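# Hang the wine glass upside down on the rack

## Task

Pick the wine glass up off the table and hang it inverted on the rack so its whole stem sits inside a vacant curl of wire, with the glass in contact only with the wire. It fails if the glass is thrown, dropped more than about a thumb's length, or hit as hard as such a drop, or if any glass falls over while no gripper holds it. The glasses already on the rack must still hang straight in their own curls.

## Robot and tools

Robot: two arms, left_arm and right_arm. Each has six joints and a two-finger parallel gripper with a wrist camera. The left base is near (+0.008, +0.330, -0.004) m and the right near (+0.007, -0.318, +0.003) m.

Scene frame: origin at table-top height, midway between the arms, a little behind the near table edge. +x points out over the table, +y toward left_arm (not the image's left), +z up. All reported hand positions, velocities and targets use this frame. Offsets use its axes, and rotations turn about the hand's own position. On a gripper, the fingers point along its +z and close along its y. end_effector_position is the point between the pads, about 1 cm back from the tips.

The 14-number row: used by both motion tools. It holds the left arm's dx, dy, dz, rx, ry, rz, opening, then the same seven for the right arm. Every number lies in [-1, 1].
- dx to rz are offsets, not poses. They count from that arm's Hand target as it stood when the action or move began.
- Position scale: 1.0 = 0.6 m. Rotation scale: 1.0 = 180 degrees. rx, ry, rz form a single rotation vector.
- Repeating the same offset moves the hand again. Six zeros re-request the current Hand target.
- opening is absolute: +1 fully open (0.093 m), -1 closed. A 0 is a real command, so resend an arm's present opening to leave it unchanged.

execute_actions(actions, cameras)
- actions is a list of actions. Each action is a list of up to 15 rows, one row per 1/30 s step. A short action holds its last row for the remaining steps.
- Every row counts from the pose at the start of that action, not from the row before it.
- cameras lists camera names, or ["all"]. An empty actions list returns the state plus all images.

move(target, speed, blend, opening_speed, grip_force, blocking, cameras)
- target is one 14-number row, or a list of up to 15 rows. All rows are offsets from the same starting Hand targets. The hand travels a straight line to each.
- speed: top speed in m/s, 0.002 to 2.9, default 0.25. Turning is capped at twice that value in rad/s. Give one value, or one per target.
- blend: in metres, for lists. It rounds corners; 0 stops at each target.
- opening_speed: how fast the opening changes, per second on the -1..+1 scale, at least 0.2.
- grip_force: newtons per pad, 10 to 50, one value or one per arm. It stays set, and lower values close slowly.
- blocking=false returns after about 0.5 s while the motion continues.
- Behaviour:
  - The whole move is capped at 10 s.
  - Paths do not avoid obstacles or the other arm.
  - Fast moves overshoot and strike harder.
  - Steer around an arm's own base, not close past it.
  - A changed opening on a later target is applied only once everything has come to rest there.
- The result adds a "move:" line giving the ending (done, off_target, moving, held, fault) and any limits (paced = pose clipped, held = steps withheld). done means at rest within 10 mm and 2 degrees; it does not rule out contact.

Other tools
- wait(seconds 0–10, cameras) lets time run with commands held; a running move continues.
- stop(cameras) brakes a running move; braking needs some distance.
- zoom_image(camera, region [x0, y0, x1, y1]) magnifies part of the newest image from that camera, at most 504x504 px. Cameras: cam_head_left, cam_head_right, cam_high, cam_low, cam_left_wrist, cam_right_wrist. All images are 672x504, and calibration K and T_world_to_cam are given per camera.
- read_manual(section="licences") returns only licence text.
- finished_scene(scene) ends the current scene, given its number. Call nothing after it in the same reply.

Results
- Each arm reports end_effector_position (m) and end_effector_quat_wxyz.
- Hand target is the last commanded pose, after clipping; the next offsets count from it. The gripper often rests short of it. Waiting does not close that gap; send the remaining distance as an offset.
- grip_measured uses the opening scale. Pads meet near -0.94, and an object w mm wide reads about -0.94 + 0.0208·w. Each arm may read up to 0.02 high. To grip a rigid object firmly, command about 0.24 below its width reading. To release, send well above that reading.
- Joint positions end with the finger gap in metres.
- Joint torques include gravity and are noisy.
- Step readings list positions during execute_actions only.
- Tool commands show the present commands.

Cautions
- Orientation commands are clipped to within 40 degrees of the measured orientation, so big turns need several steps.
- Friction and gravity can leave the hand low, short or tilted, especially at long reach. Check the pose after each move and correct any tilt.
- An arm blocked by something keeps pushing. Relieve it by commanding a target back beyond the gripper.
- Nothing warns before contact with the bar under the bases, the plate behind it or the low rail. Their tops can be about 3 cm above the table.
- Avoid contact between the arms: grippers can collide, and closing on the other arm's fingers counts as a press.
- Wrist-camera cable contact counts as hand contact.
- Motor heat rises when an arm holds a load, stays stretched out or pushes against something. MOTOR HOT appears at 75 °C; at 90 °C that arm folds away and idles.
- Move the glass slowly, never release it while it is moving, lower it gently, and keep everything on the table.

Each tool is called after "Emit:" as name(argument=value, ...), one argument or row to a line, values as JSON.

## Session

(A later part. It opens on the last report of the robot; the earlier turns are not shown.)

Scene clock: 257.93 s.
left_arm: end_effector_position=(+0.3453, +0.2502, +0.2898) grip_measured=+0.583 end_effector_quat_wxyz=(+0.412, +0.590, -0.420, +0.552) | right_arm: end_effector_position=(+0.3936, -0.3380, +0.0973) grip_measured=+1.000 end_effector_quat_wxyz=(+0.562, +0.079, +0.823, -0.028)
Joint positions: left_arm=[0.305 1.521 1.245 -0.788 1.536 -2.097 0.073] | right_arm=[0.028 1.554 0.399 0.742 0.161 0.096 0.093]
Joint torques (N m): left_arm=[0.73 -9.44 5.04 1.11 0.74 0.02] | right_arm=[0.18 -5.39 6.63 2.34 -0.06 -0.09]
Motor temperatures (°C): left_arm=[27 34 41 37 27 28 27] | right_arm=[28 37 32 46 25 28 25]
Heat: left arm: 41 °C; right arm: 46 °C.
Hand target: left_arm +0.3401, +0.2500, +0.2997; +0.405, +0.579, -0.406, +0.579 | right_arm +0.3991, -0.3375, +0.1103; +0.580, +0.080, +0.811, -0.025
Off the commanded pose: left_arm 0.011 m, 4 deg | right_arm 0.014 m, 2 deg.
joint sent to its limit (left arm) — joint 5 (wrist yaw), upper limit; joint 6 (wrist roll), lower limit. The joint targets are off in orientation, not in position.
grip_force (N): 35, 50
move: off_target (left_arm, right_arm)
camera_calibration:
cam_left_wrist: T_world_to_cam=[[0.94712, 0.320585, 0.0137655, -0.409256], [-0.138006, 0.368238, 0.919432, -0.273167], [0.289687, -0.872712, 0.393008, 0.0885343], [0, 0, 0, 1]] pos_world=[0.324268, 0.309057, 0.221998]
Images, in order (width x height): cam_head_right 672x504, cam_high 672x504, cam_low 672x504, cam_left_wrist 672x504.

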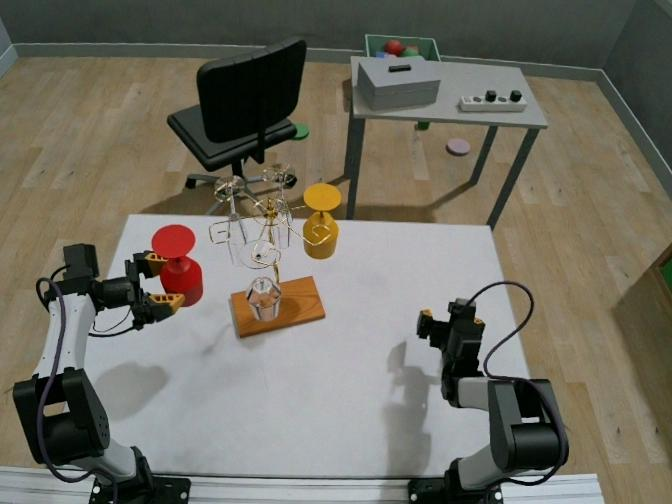

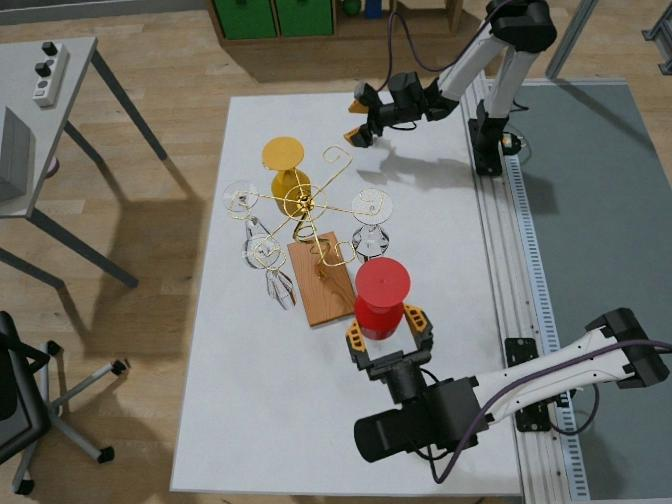

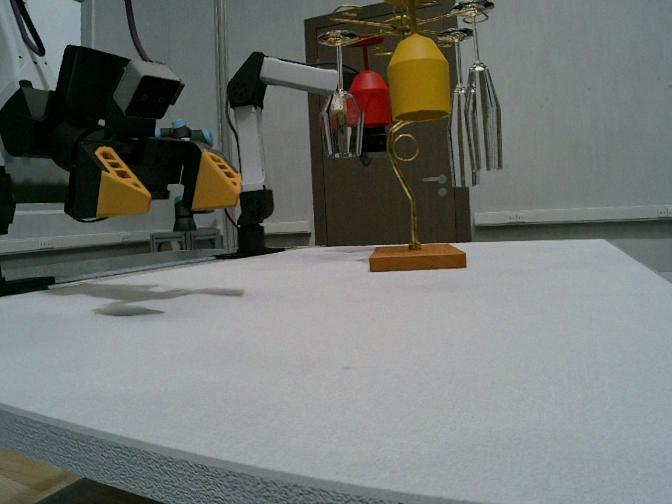

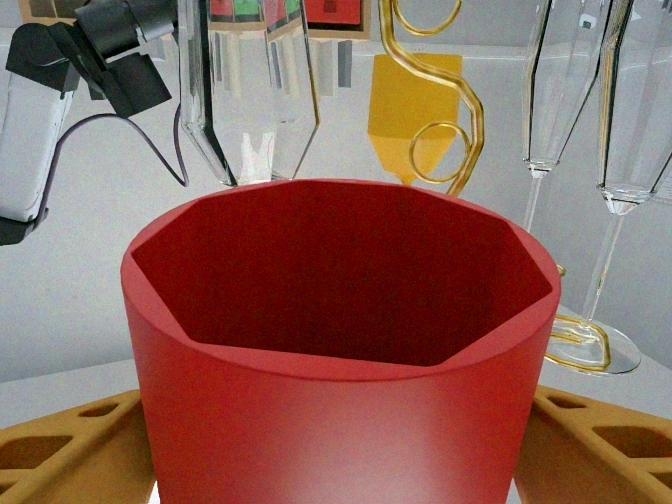

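Emit:
move(
  target=[0.005,-0.065,-0.02,0.044,0.013,-0.056,0.1,0,0,0,0,0,0,1],
  speed=0.12,
  cameras=["cam_low","cam_head_right","cam_high","cam_head_left"],
)

Emit:
zoom_image(
  camera="cam_high",
  region=[290, 170, 430, 310],
)

Emit:
zoom_image(
  camera="cam_low",
  region=[300, 0, 500, 200],
)

Emit:
zoom_image(
  camera="cam_head_right",
  region=[140, 160, 340, 330],
)

Scene clock: 285.77 s.
left_arm: end_effector_position=(+0.3396, +0.2118, +0.2804) grip_measured=+0.583 end_effector_quat_wxyz=(+0.422, +0.589, -0.478, +0.497) | right_arm: end_effector_position=(+0.3936, -0.3380, +0.0973) grip_measured=+1.000 end_effector_quat_wxyz=(+0.562, +0.079, +0.823, -0.028)
Joint positions: left_arm=[0.18 1.645 1.438 -1.232 1.439 -1.718 0.073] | right_arm=[0.028 1.554 0.399 0.742 0.161 0.096 0.093]
Joint torques (N m): left_arm=[-0.2 -6.53 7.97 0.42 0.65 0.11] | right_arm=[0.25 -5.44 6.5 2.36 -0.05 -0.09]
Heat: left arm: 40 °C; right arm: 47 °C.
Hand target: left_arm +0.3431, +0.2110, +0.2878; +0.422, +0.579, -0.486, +0.500 | right_arm +0.3991, -0.3375, +0.1103; +0.580, +0.080, +0.811, -0.025
Off the commanded pose: left_arm 0.008 m, 2 deg | right_arm 0.014 m, 2 deg.
grip_force (N): 35, 50
move: off_target (right_arm)
Images, in order (width x height): cam_head_left 672x504, cam_head_right 672x504, cam_high 672x504, cam_low 672x504.

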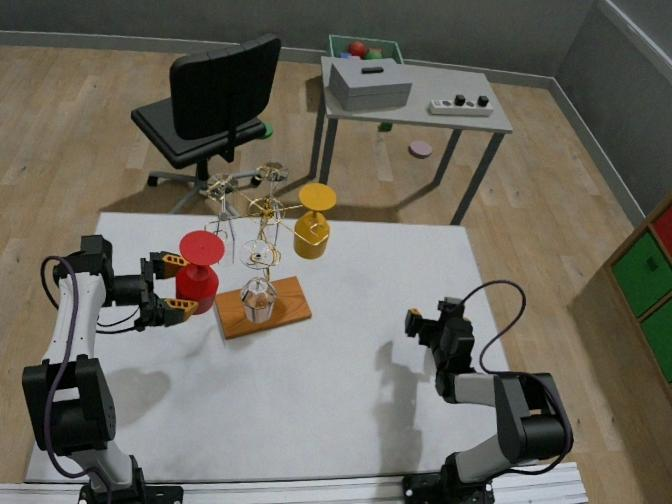

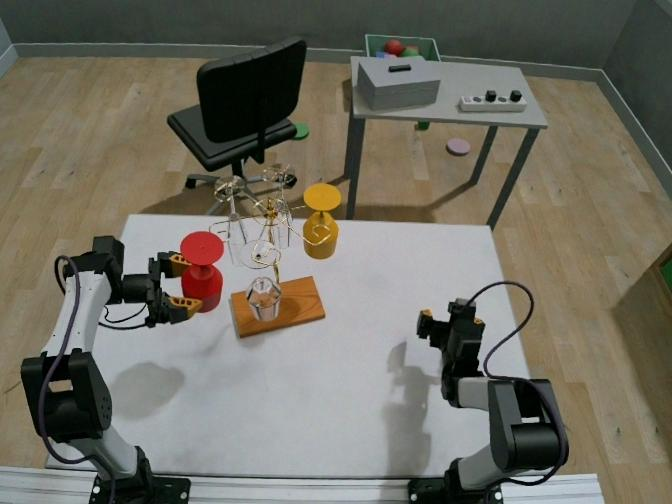

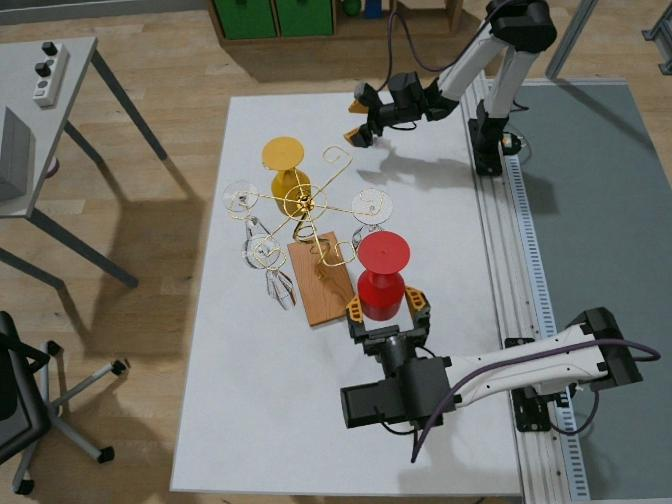

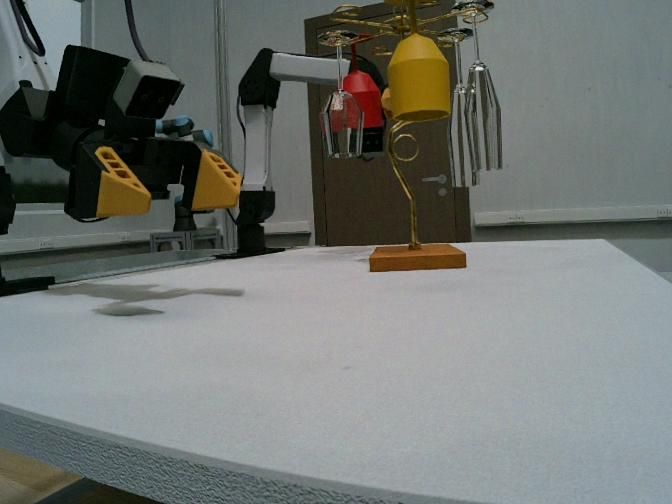

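Scaled by 3.600 from the camera's 672x504 image, which has a finer 960x720 frame.

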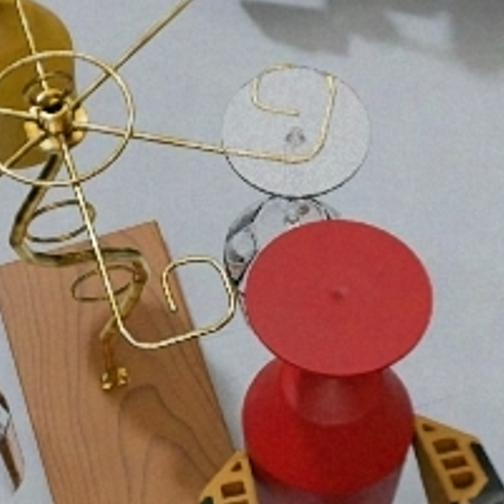

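Scaled by 2.520 from the camera's 672x504 image, which has a finer 960x720 frame.

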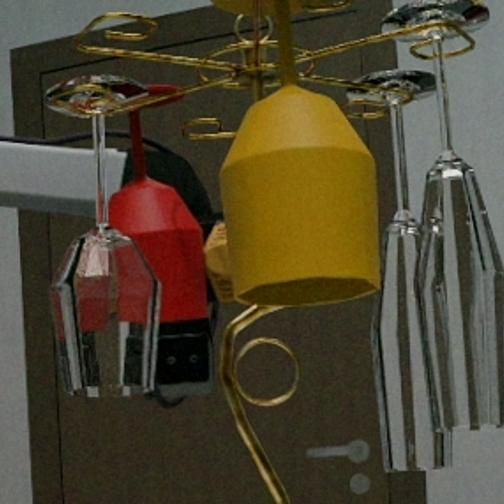

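Scaled by 2.520 from the camera's 672x504 image, which has a finer 960x720 frame.

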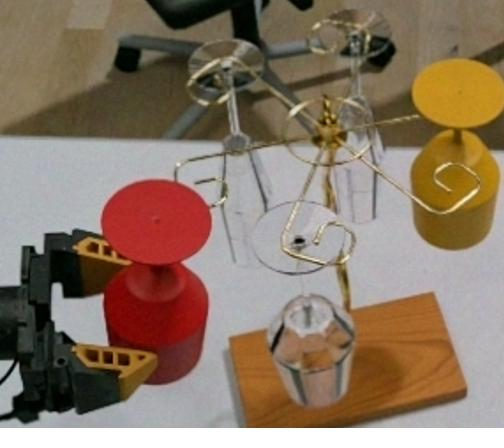

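Emit:
move(
  target=[
    [0.0617,-0.0733,0.002,0,0,0,0.1,0,0,0,0,0,0,1],
    [0.0917,-0.0867,0.003,0,0,0,0.1,0,0,0,0,0,0,1],
  ],
  speed=0.06,
  blend=[0.004,0],
  cameras=["cam_low","cam_head_right","cam_high"],
)

Emit:
zoom_image(
  camera="cam_high",
  region=[290, 160, 430, 300],
)

Emit:
zoom_image(
  camera="cam_low",
  region=[300, 0, 500, 200],
)

Emit:
zoom_image(
  camera="cam_head_right",
  region=[180, 160, 340, 320],
)

Scene clock: 307.80 s.
left_arm: end_effector_position=(+0.3944, +0.1617, +0.2818) grip_measured=+0.583 end_effector_quat_wxyz=(+0.430, +0.573, -0.514, +0.472) | right_arm: end_effector_position=(+0.3936, -0.3380, +0.0973) grip_measured=+1.000 end_effector_quat_wxyz=(+0.562, +0.079, +0.823, -0.028)
Joint positions: left_arm=[0.016 1.791 1.605 -0.867 1.378 -2.097 0.073] | right_arm=[0.028 1.554 0.399 0.742 0.161 0.096 0.093]
Joint torques (N m): left_arm=[-0.32 -8.49 8.51 1 0.53 0.03] | right_arm=[0.16 -5.35 6.65 2.35 -0.06 -0.09]
Heat: left arm: 41 °C; right arm: 47 °C.
Hand target: left_arm +0.3981, +0.1590, +0.2896; +0.422, +0.579, -0.486, +0.500 | right_arm +0.3991, -0.3375, +0.1103; +0.580, +0.080, +0.811, -0.025
Off the commanded pose: left_arm 0.009 m, 5 deg | right_arm 0.014 m, 2 deg.
joint sent to its limit (left arm) — joint 6 (wrist roll), lower limit. The joint targets are off in orientation, not in position.
grip_force (N): 35, 50
move: off_target (left_arm, right_arm)
Images, in order (width x height): cam_head_right 672x504, cam_high 672x504, cam_low 672x504.

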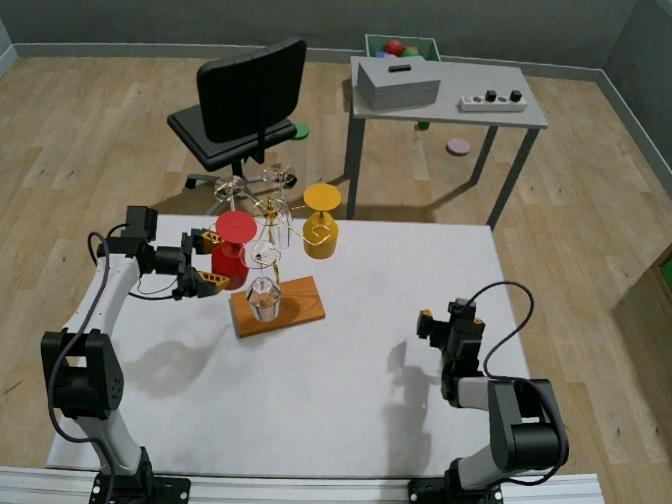

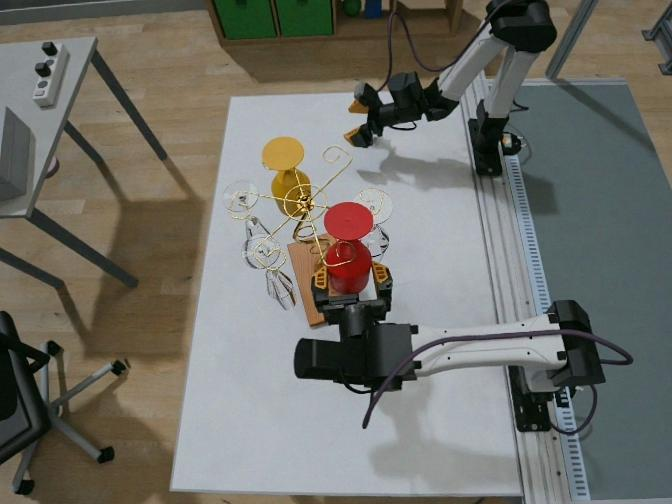

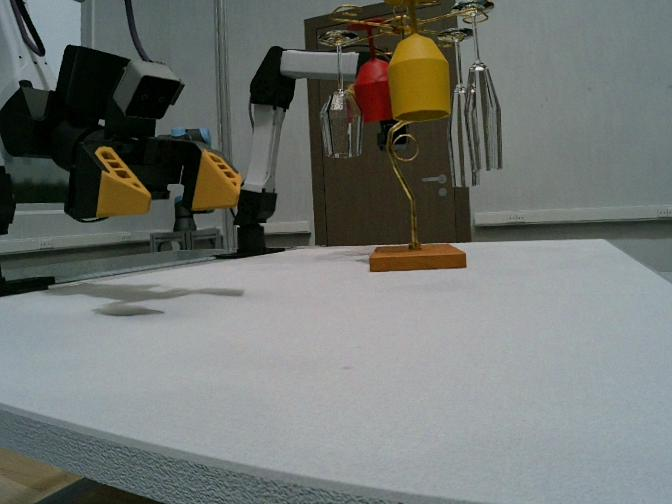

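Scaled by 3.600 from the camera's 672x504 image, which has a finer 960x720 frame.

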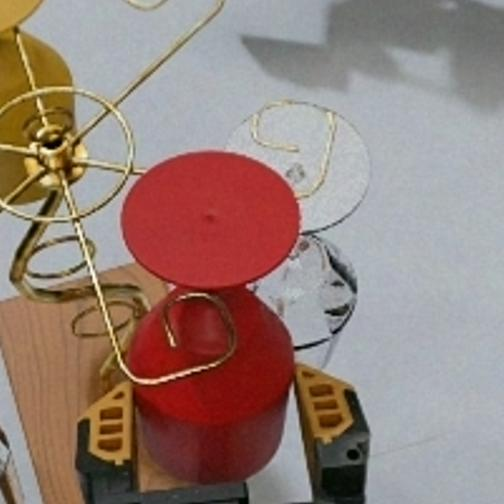

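Scaled by 2.520 from the camera's 672x504 image, which has a finer 960x720 frame.

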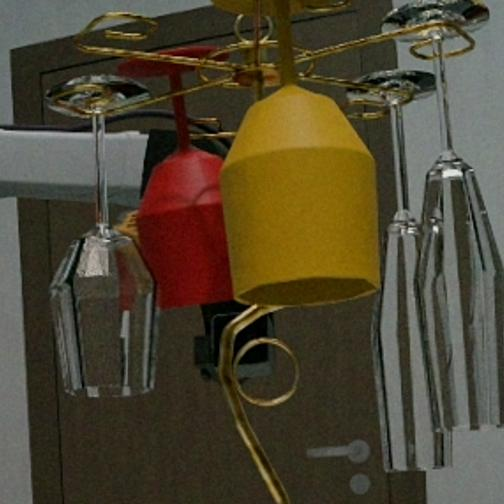

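Scaled by 3.150 from the camera's 672x504 image, which has a finer 960x720 frame.

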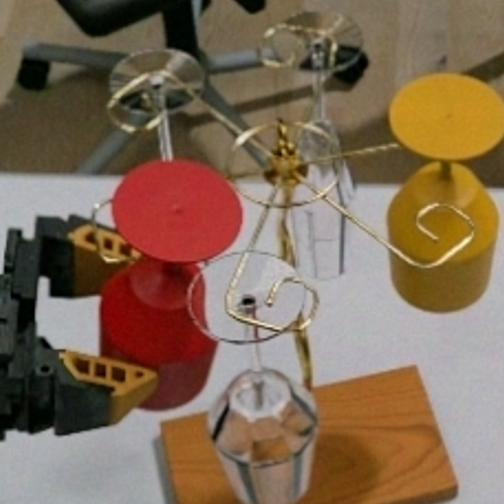

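Emit:
move(
  target=[
    [0.0383,0.0015,0,0,0,-0.022,0.1,0,0,0,0,0,0,1],
    [0.0542,0.027,0,0,0,-0.022,0.1,0,0,0,0,0,0,1],
  ],
  speed=0.05,
  blend=[0.004,0],
  cameras=["cam_low","cam_head_right","cam_high"],
)

Emit:
zoom_image(
  camera="cam_high",
  region=[290, 160, 430, 300],
)

Emit:
zoom_image(
  camera="cam_low",
  region=[300, 0, 500, 200],
)

Emit:
zoom_image(
  camera="cam_head_right",
  region=[180, 160, 340, 320],
)

Scene clock: 317.40 s.
left_arm: end_effector_position=(+0.4265, +0.1727, +0.2802) grip_measured=+0.583 end_effector_quat_wxyz=(+0.438, +0.575, -0.501, +0.476) | right_arm: end_effector_position=(+0.3936, -0.3380, +0.0973) grip_measured=+1.000 end_effector_quat_wxyz=(+0.562, +0.079, +0.823, -0.028)
Joint positions: left_arm=[0.044 1.922 1.759 -0.921 1.406 -2.081 0.073] | right_arm=[0.028 1.554 0.399 0.742 0.161 0.096 0.093]
Joint torques (N m): left_arm=[0.79 -9.5 8.44 0.93 0.75 0.21] | right_arm=[0.29 -5.44 6.63 2.33 -0.06 -0.11]
Heat: left arm: 42 °C; right arm: 47 °C.
Hand target: left_arm +0.4306, +0.1751, +0.2896; +0.439, +0.562, -0.506, +0.485 | right_arm +0.3991, -0.3375, +0.1103; +0.580, +0.080, +0.811, -0.025
Off the commanded pose: left_arm 0.011 m, 2 deg | right_arm 0.014 m, 2 deg.
grip_force (N): 35, 50
move: off_target (left_arm, right_arm)
Images, in order (width x height): cam_head_right 672x504, cam_high 672x504, cam_low 672x504.

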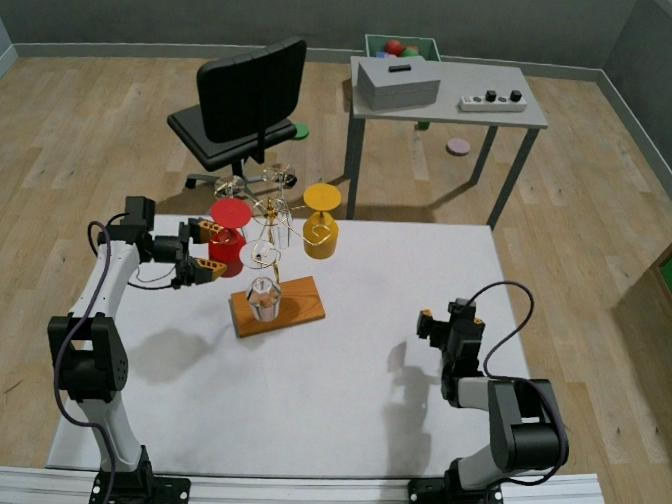

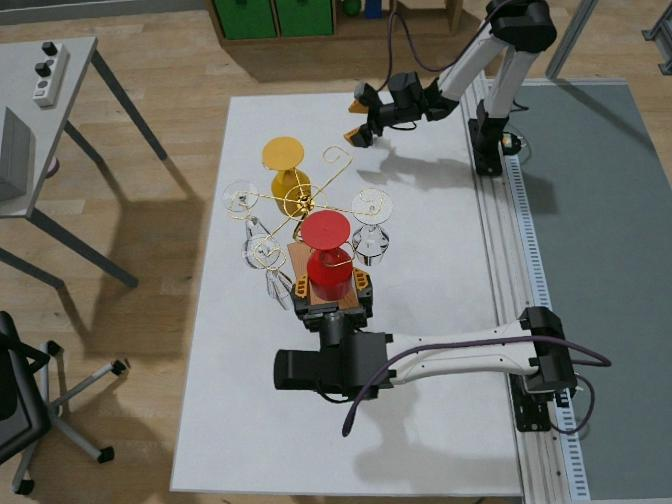

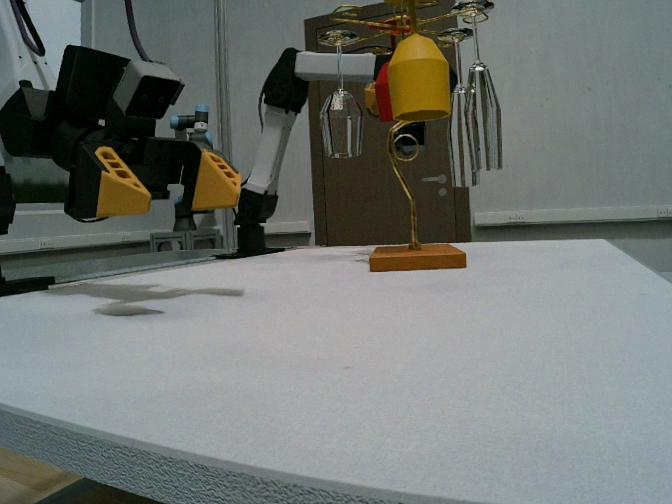

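Scaled by 3.600 from the camera's 672x504 image, which has a finer 960x720 frame.

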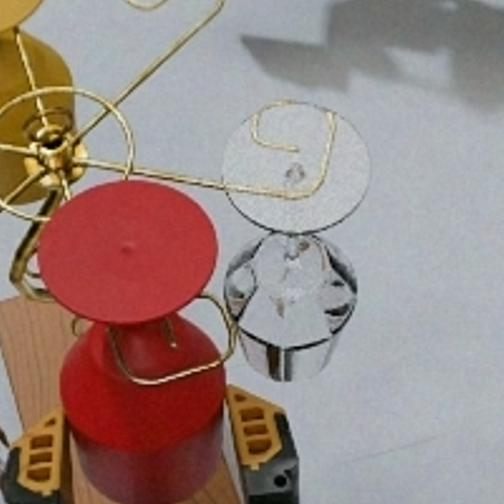

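Scaled by 2.520 from the camera's 672x504 image, which has a finer 960x720 frame.

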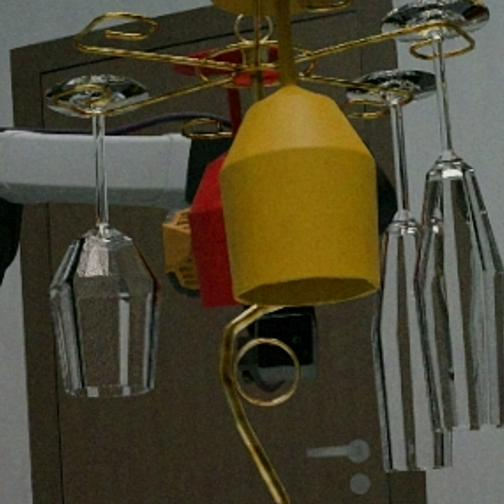

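Scaled by 3.150 from the camera's 672x504 image, which has a finer 960x720 frame.

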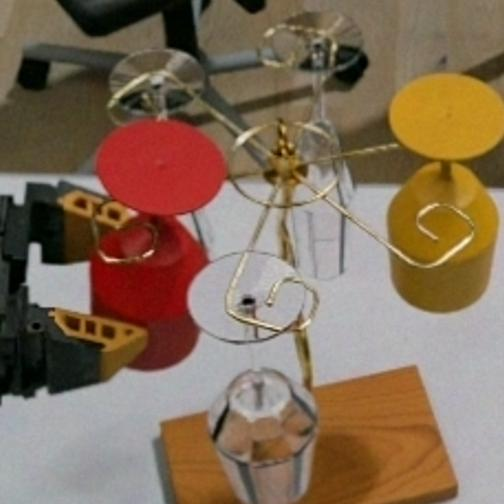

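Emit:
move(
  target=[
    [-0.007,0.018,0,-0.042,0,-0.011,0.1,0,0,0,0,0,0,1],
  ],
  speed=0.04,
  cameras=["cam_low","cam_head_right","cam_high"],
)

Emit:
zoom_image(
  camera="cam_high",
  region=[290, 160, 430, 300],
)

Emit:
zoom_image(
  camera="cam_head_right",
  region=[180, 160, 340, 320],
)

Scene clock: 326.50 s.
left_arm: end_effector_position=(+0.4248, +0.1818, +0.2916) grip_measured=+0.583 end_effector_quat_wxyz=(+0.469, +0.534, -0.490, +0.504) | right_arm: end_effector_position=(+0.3936, -0.3380, +0.0973) grip_measured=+1.000 end_effector_quat_wxyz=(+0.562, +0.079, +0.823, -0.028)
Joint positions: left_arm=[0.072 1.942 1.759 -0.921 1.534 -2.036 0.073] | right_arm=[0.028 1.554 0.399 0.742 0.161 0.096 0.093]
Joint torques (N m): left_arm=[1.1 -9.77 4.88 0.96 0.74 0.19] | right_arm=[0.16 -5.46 6.58 2.35 -0.06 -0.09]
Heat: left arm: 43 °C; right arm: 47 °C.
Hand target: left_arm +0.4264, +0.1860, +0.2896; +0.483, +0.523, -0.482, +0.510 | right_arm +0.3991, -0.3375, +0.1103; +0.580, +0.080, +0.811, -0.025
Off the commanded pose: left_arm 0.005 m, 2 deg | right_arm 0.014 m, 2 deg.
joint sent to its limit (left arm) — joint 5 (wrist yaw), upper limit. The joint targets still meet the commanded pose.
grip_force (N): 35, 50
move: off_target (right_arm)
Images, in order (width x height): cam_head_right 672x504, cam_high 672x504, cam_low 672x504.

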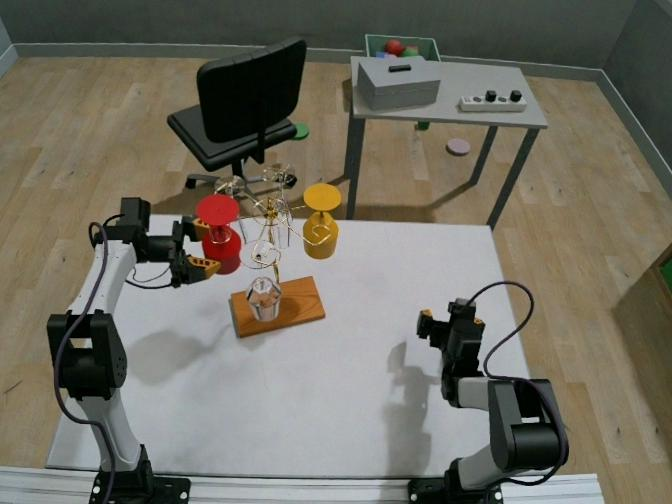

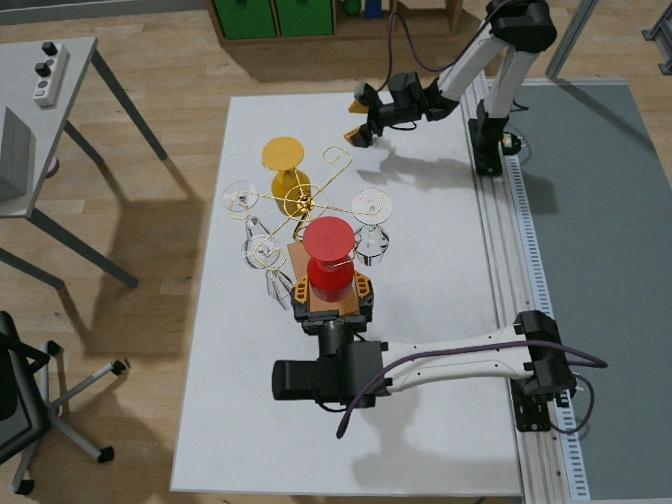

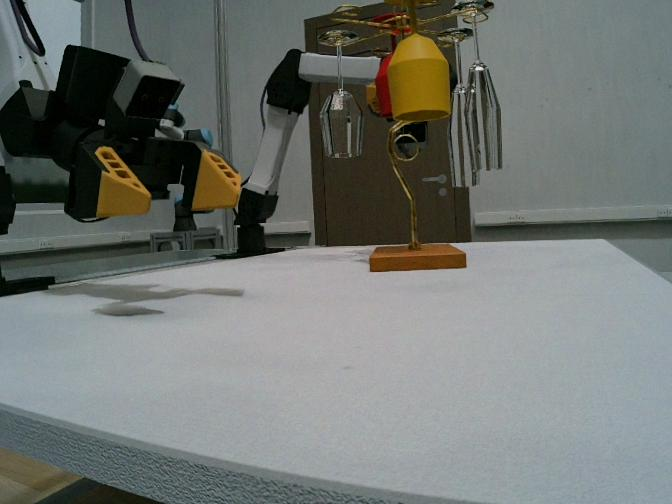

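Scaled by 3.600 from the camera's 672x504 image, which has a finer 960x720 frame.

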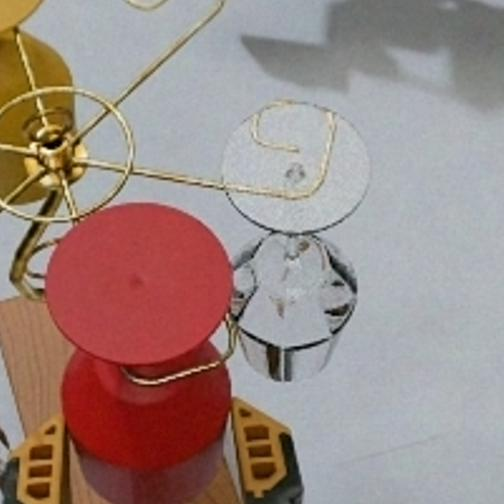

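Scaled by 3.150 from the camera's 672x504 image, which has a finer 960x720 frame.

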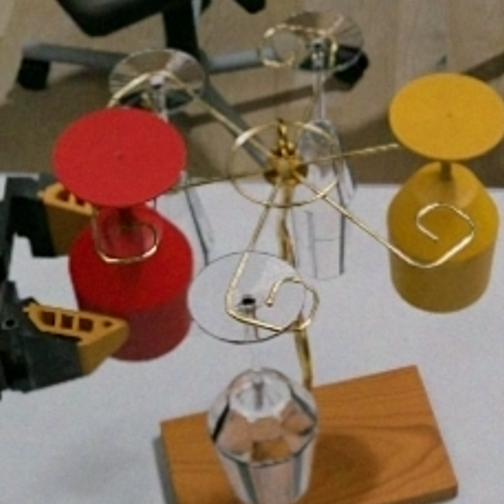

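Emit:
move(
  target=[
    [-0.014,0.0067,0.0,0,0.011,0,0.1,0,0,0,0,0,0,1],
    [-0.014,0.0067,-0.027,0,0.011,0,0.1,0,0,0,0,0,0,1],
  ],
  speed=0.04,
  blend=[0.004,0],
  cameras=["cam_low","cam_head_right","cam_high"],
)

Emit:
zoom_image(
  camera="cam_high",
  region=[290, 160, 430, 300],
)

Emit:
zoom_image(
  camera="cam_head_right",
  region=[180, 160, 340, 320],
)

Emit:
zoom_image(
  camera="cam_low",
  region=[300, 0, 500, 200],
)

Scene clock: 334.27 s.
left_arm: end_effector_position=(+0.4187, +0.1860, +0.2703) grip_measured=+0.583 end_effector_quat_wxyz=(+0.477, +0.545, -0.478, +0.496) | right_arm: end_effector_position=(+0.3936, -0.3380, +0.0973) grip_measured=+1.000 end_effector_quat_wxyz=(+0.562, +0.079, +0.823, -0.028)
Joint positions: left_arm=[0.083 1.942 1.686 -0.954 1.535 -1.969 0.073] | right_arm=[0.028 1.554 0.399 0.742 0.161 0.096 0.093]
Joint torques (N m): left_arm=[1.06 -10.84 5.15 0.73 0.8 0.2] | right_arm=[0.27 -5.5 6.63 2.32 -0.05 -0.1]
Heat: left arm: 42 °C; right arm: 48 °C.
Hand target: left_arm +0.4180, +0.1899, +0.2734; +0.492, +0.532, -0.474, +0.501 | right_arm +0.3991, -0.3375, +0.1103; +0.580, +0.080, +0.811, -0.025
Off the commanded pose: left_arm 0.005 m, 2 deg | right_arm 0.014 m, 2 deg.
joint sent to its limit (left arm) — joint 5 (wrist yaw), upper limit. The joint targets still meet the commanded pose.
grip_force (N): 35, 50
move: off_target (right_arm)
Images, in order (width x height): cam_head_right 672x504, cam_high 672x504, cam_low 672x504.

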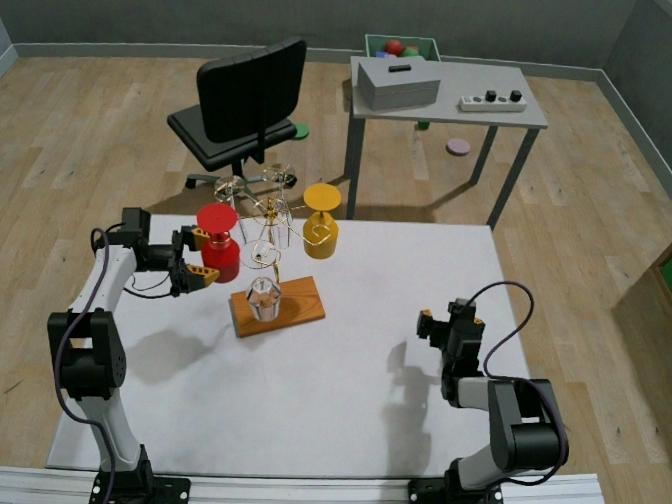

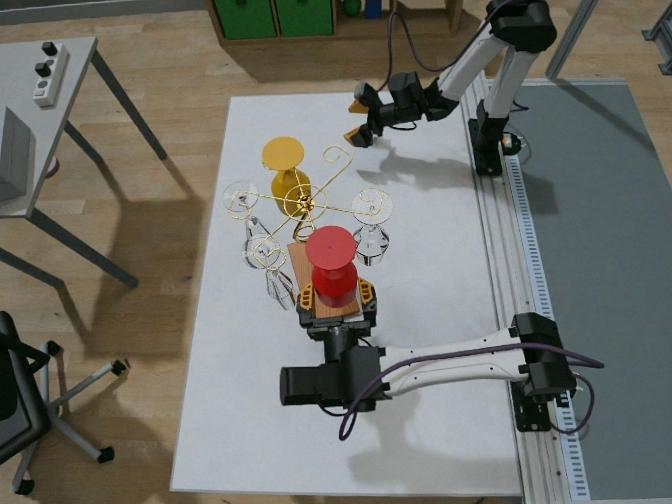

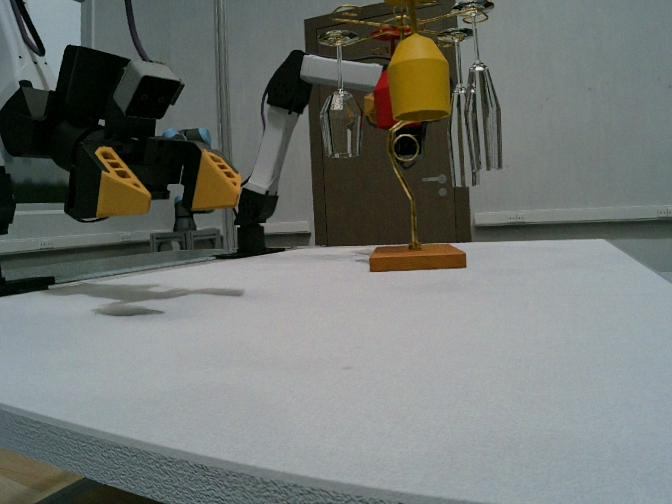

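Scaled by 3.600 from the camera's 672x504 image, which has a finer 960x720 frame.

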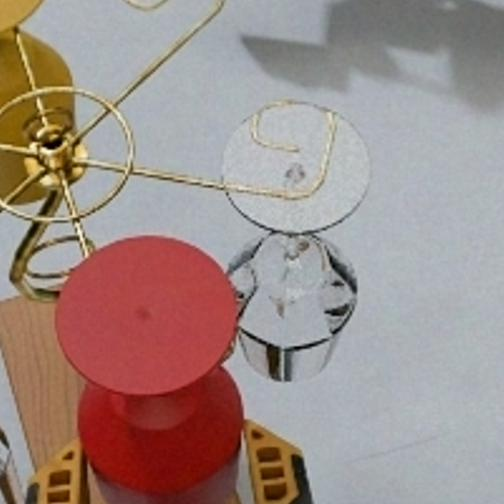

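Scaled by 3.150 from the camera's 672x504 image, which has a finer 960x720 frame.

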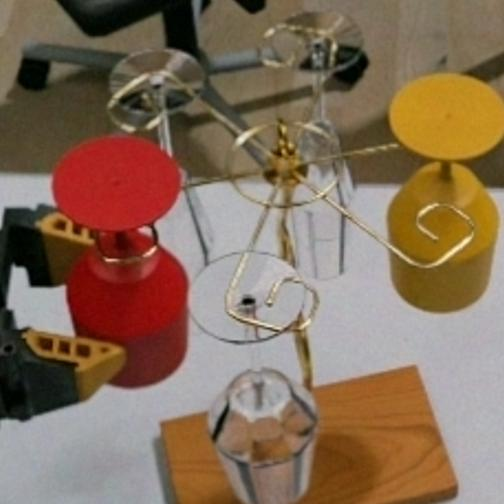

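Scaled by 2.520 from the camera's 672x504 image, which has a finer 960x720 frame.

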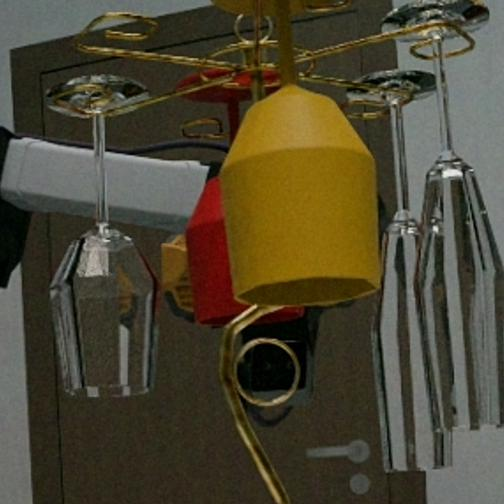

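Emit:
move(
  target=[
    [-0.004,0.008,0.0,0,0,0,0.1,0,0,0,0,0,0,1],
    [-0.004,0.008,-0.038,0,0,0,0.1,0,0,0,0,0,0,1],
  ],
  speed=0.03,
  blend=[0.003,0],
  cameras=["cam_low","cam_head_right","cam_high"],
)

Emit:
zoom_image(
  camera="cam_high",
  region=[290, 160, 430, 300],
)

Emit:
zoom_image(
  camera="cam_head_right",
  region=[180, 180, 280, 270],
)

Emit:
zoom_image(
  camera="cam_low",
  region=[300, 0, 500, 200],
)

Scene clock: 342.63 s.
left_arm: end_effector_position=(+0.4138, +0.1909, +0.2512) grip_measured=+0.583 end_effector_quat_wxyz=(+0.472, +0.545, -0.479, +0.500) | right_arm: end_effector_position=(+0.3936, -0.3380, +0.0973) grip_measured=+1.000 end_effector_quat_wxyz=(+0.562, +0.079, +0.823, -0.028)
Joint positions: left_arm=[0.095 1.958 1.644 -1.022 1.535 -1.833 0.073] | right_arm=[0.028 1.554 0.399 0.742 0.161 0.096 0.093]
Joint torques (N m): left_arm=[0.99 -9.44 5.3 0.52 0.81 0.25] | right_arm=[0.18 -5.46 6.65 2.31 -0.06 -0.1]
Motor temperatures (°C): left_arm=[27 40 42 34 29 28 28] | right_arm=[28 37 33 48 24 28 25]
Heat: left arm: 42 °C; right arm: 48 °C.
Hand target: left_arm +0.4156, +0.1948, +0.2505; +0.492, +0.532, -0.474, +0.501 | right_arm +0.3991, -0.3375, +0.1103; +0.580, +0.080, +0.811, -0.025
Off the commanded pose: left_arm 0.004 m, 3 deg | right_arm 0.014 m, 2 deg.
joint sent to its limit (left arm) — joint 5 (wrist yaw), upper limit. The joint targets still meet the commanded pose.
grip_force (N): 35, 50
move: off_target (left_arm, right_arm)
Images, in order (width x height): cam_head_right 672x504, cam_high 672x504, cam_low 672x504.

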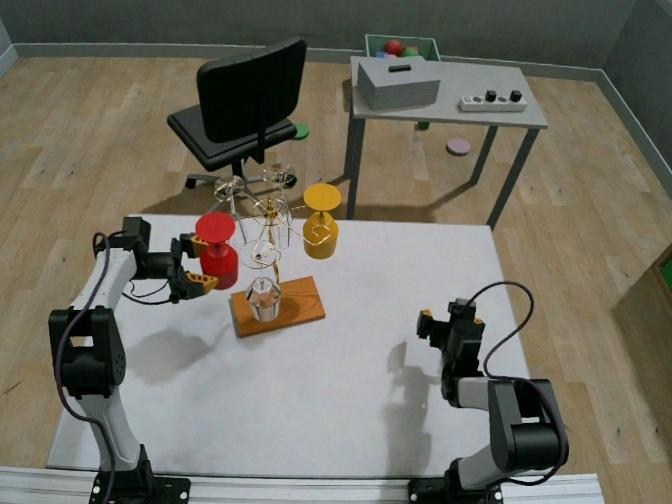

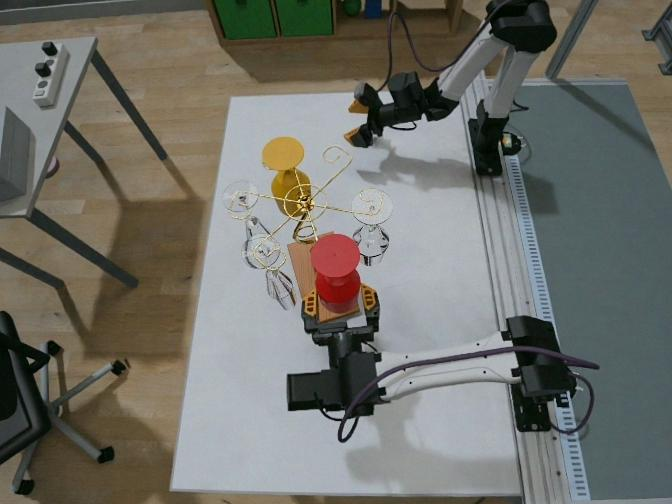

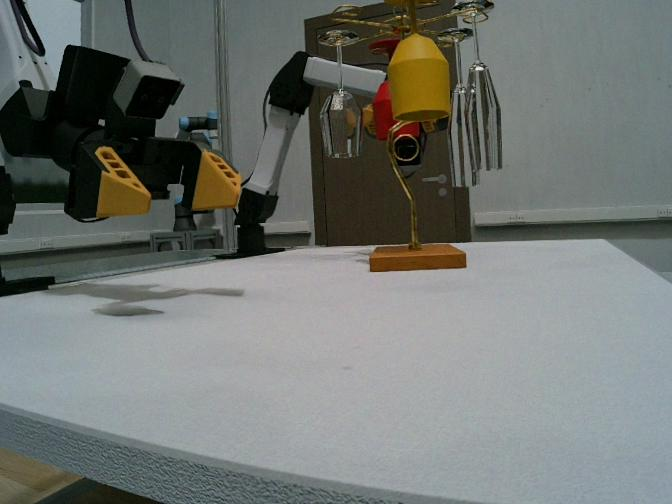

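Scaled by 3.600 from the camera's 672x504 image, which has a finer 960x720 frame.

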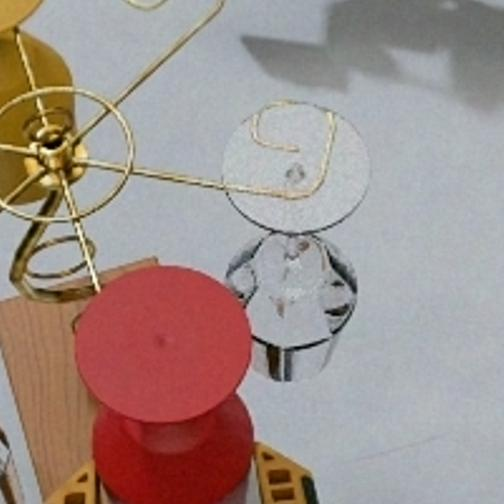

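Scaled by 5.040 from the camera's 672x504 image, which has a finer 960x720 frame.

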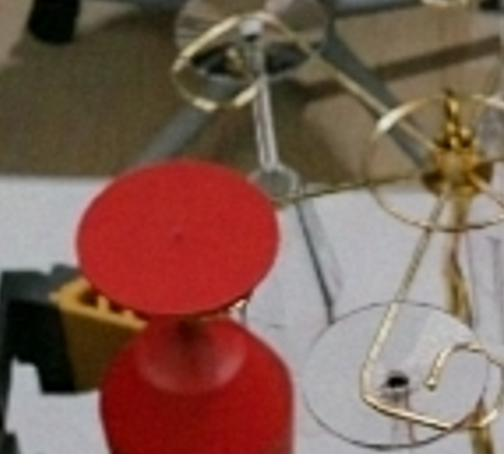

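Scaled by 2.520 from the camera's 672x504 image, which has a finer 960x720 frame.

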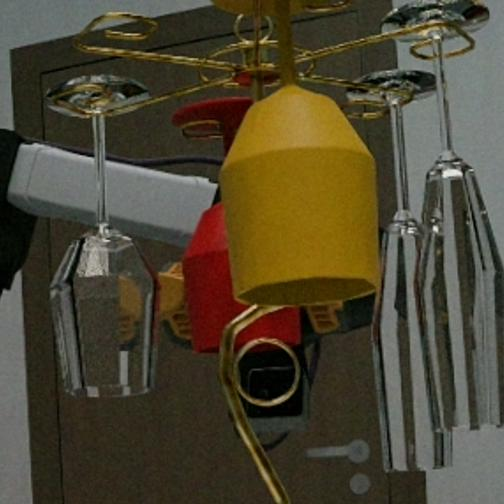

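Emit:
move(
  target=[0.002,-0.002,-0.009,0,0,0,0.1,0,0,0,0,0,0,1],
  speed=0.02,
  cameras=["cam_low","cam_head_right","cam_high"],
)

Emit:
zoom_image(
  camera="cam_low",
  region=[350, 20, 430, 100],
)

Emit:
zoom_image(
  camera="cam_head_right",
  region=[180, 180, 280, 270],
)

Scene clock: 349.60 s.
left_arm: end_effector_position=(+0.4147, +0.1910, +0.2480) grip_measured=+0.583 end_effector_quat_wxyz=(+0.477, +0.542, -0.476, +0.502) | right_arm: end_effector_position=(+0.3936, -0.3380, +0.0973) grip_measured=+1.000 end_effector_quat_wxyz=(+0.562, +0.079, +0.823, -0.028)
Joint positions: left_arm=[0.095 1.971 1.644 -1.03 1.546 -1.815 0.073] | right_arm=[0.028 1.554 0.399 0.742 0.161 0.096 0.093]
Joint torques (N m): left_arm=[0.65 -9.47 5.38 0.52 0.7 0.3] | right_arm=[0.27 -5.41 6.56 2.33 -0.07 -0.1]
Heat: left arm: 42 °C; right arm: 48 °C.
Hand target: left_arm +0.4168, +0.1936, +0.2452; +0.492, +0.532, -0.474, +0.501 | right_arm +0.3991, -0.3375, +0.1103; +0.580, +0.080, +0.811, -0.025
Off the commanded pose: left_arm 0.004 m, 2 deg | right_arm 0.014 m, 2 deg.
joint sent to its limit (left arm) — joint 5 (wrist yaw), upper limit. The joint targets still meet the commanded pose.
grip_force (N): 35, 50
move: off_target (right_arm)
Images, in order (width x height): cam_head_right 672x504, cam_high 672x504, cam_low 672x504.

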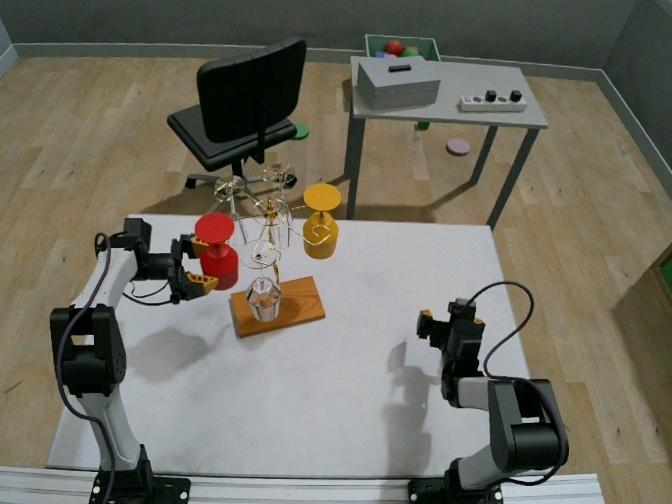

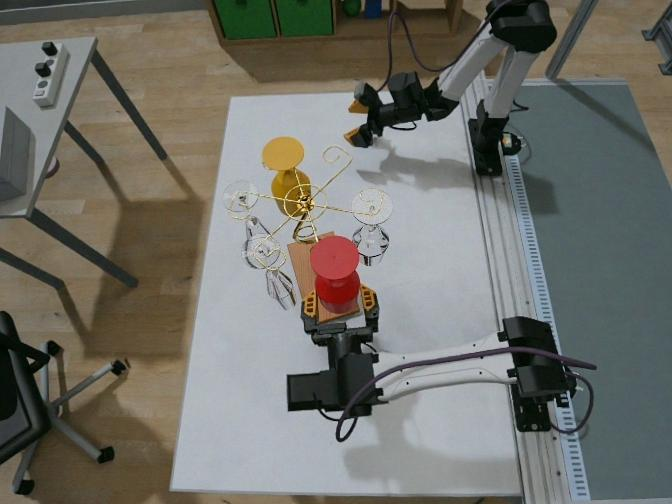

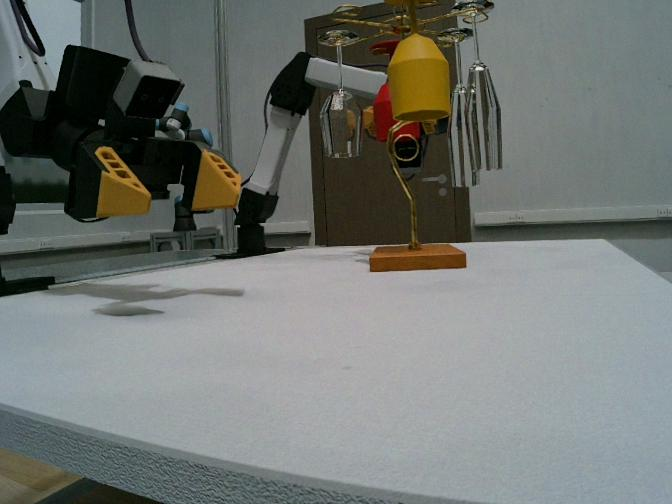

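Scaled by 6.300 from the camera's 672x504 image, which has a finer 960x720 frame.

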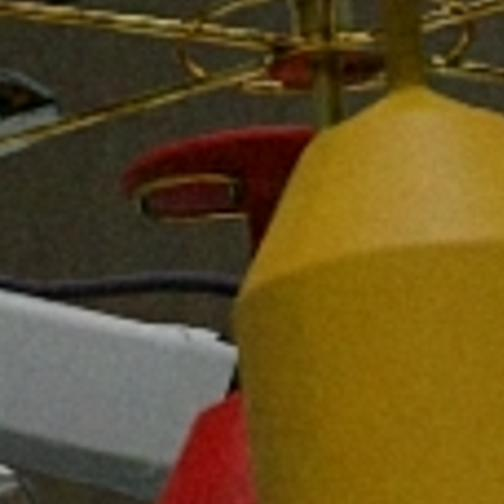

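Scaled by 5.040 from the camera's 672x504 image, which has a finer 960x720 frame.

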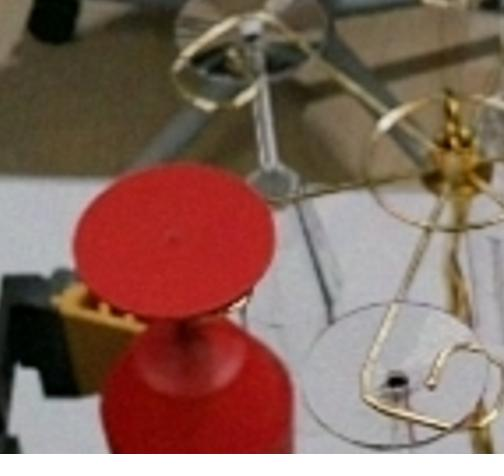

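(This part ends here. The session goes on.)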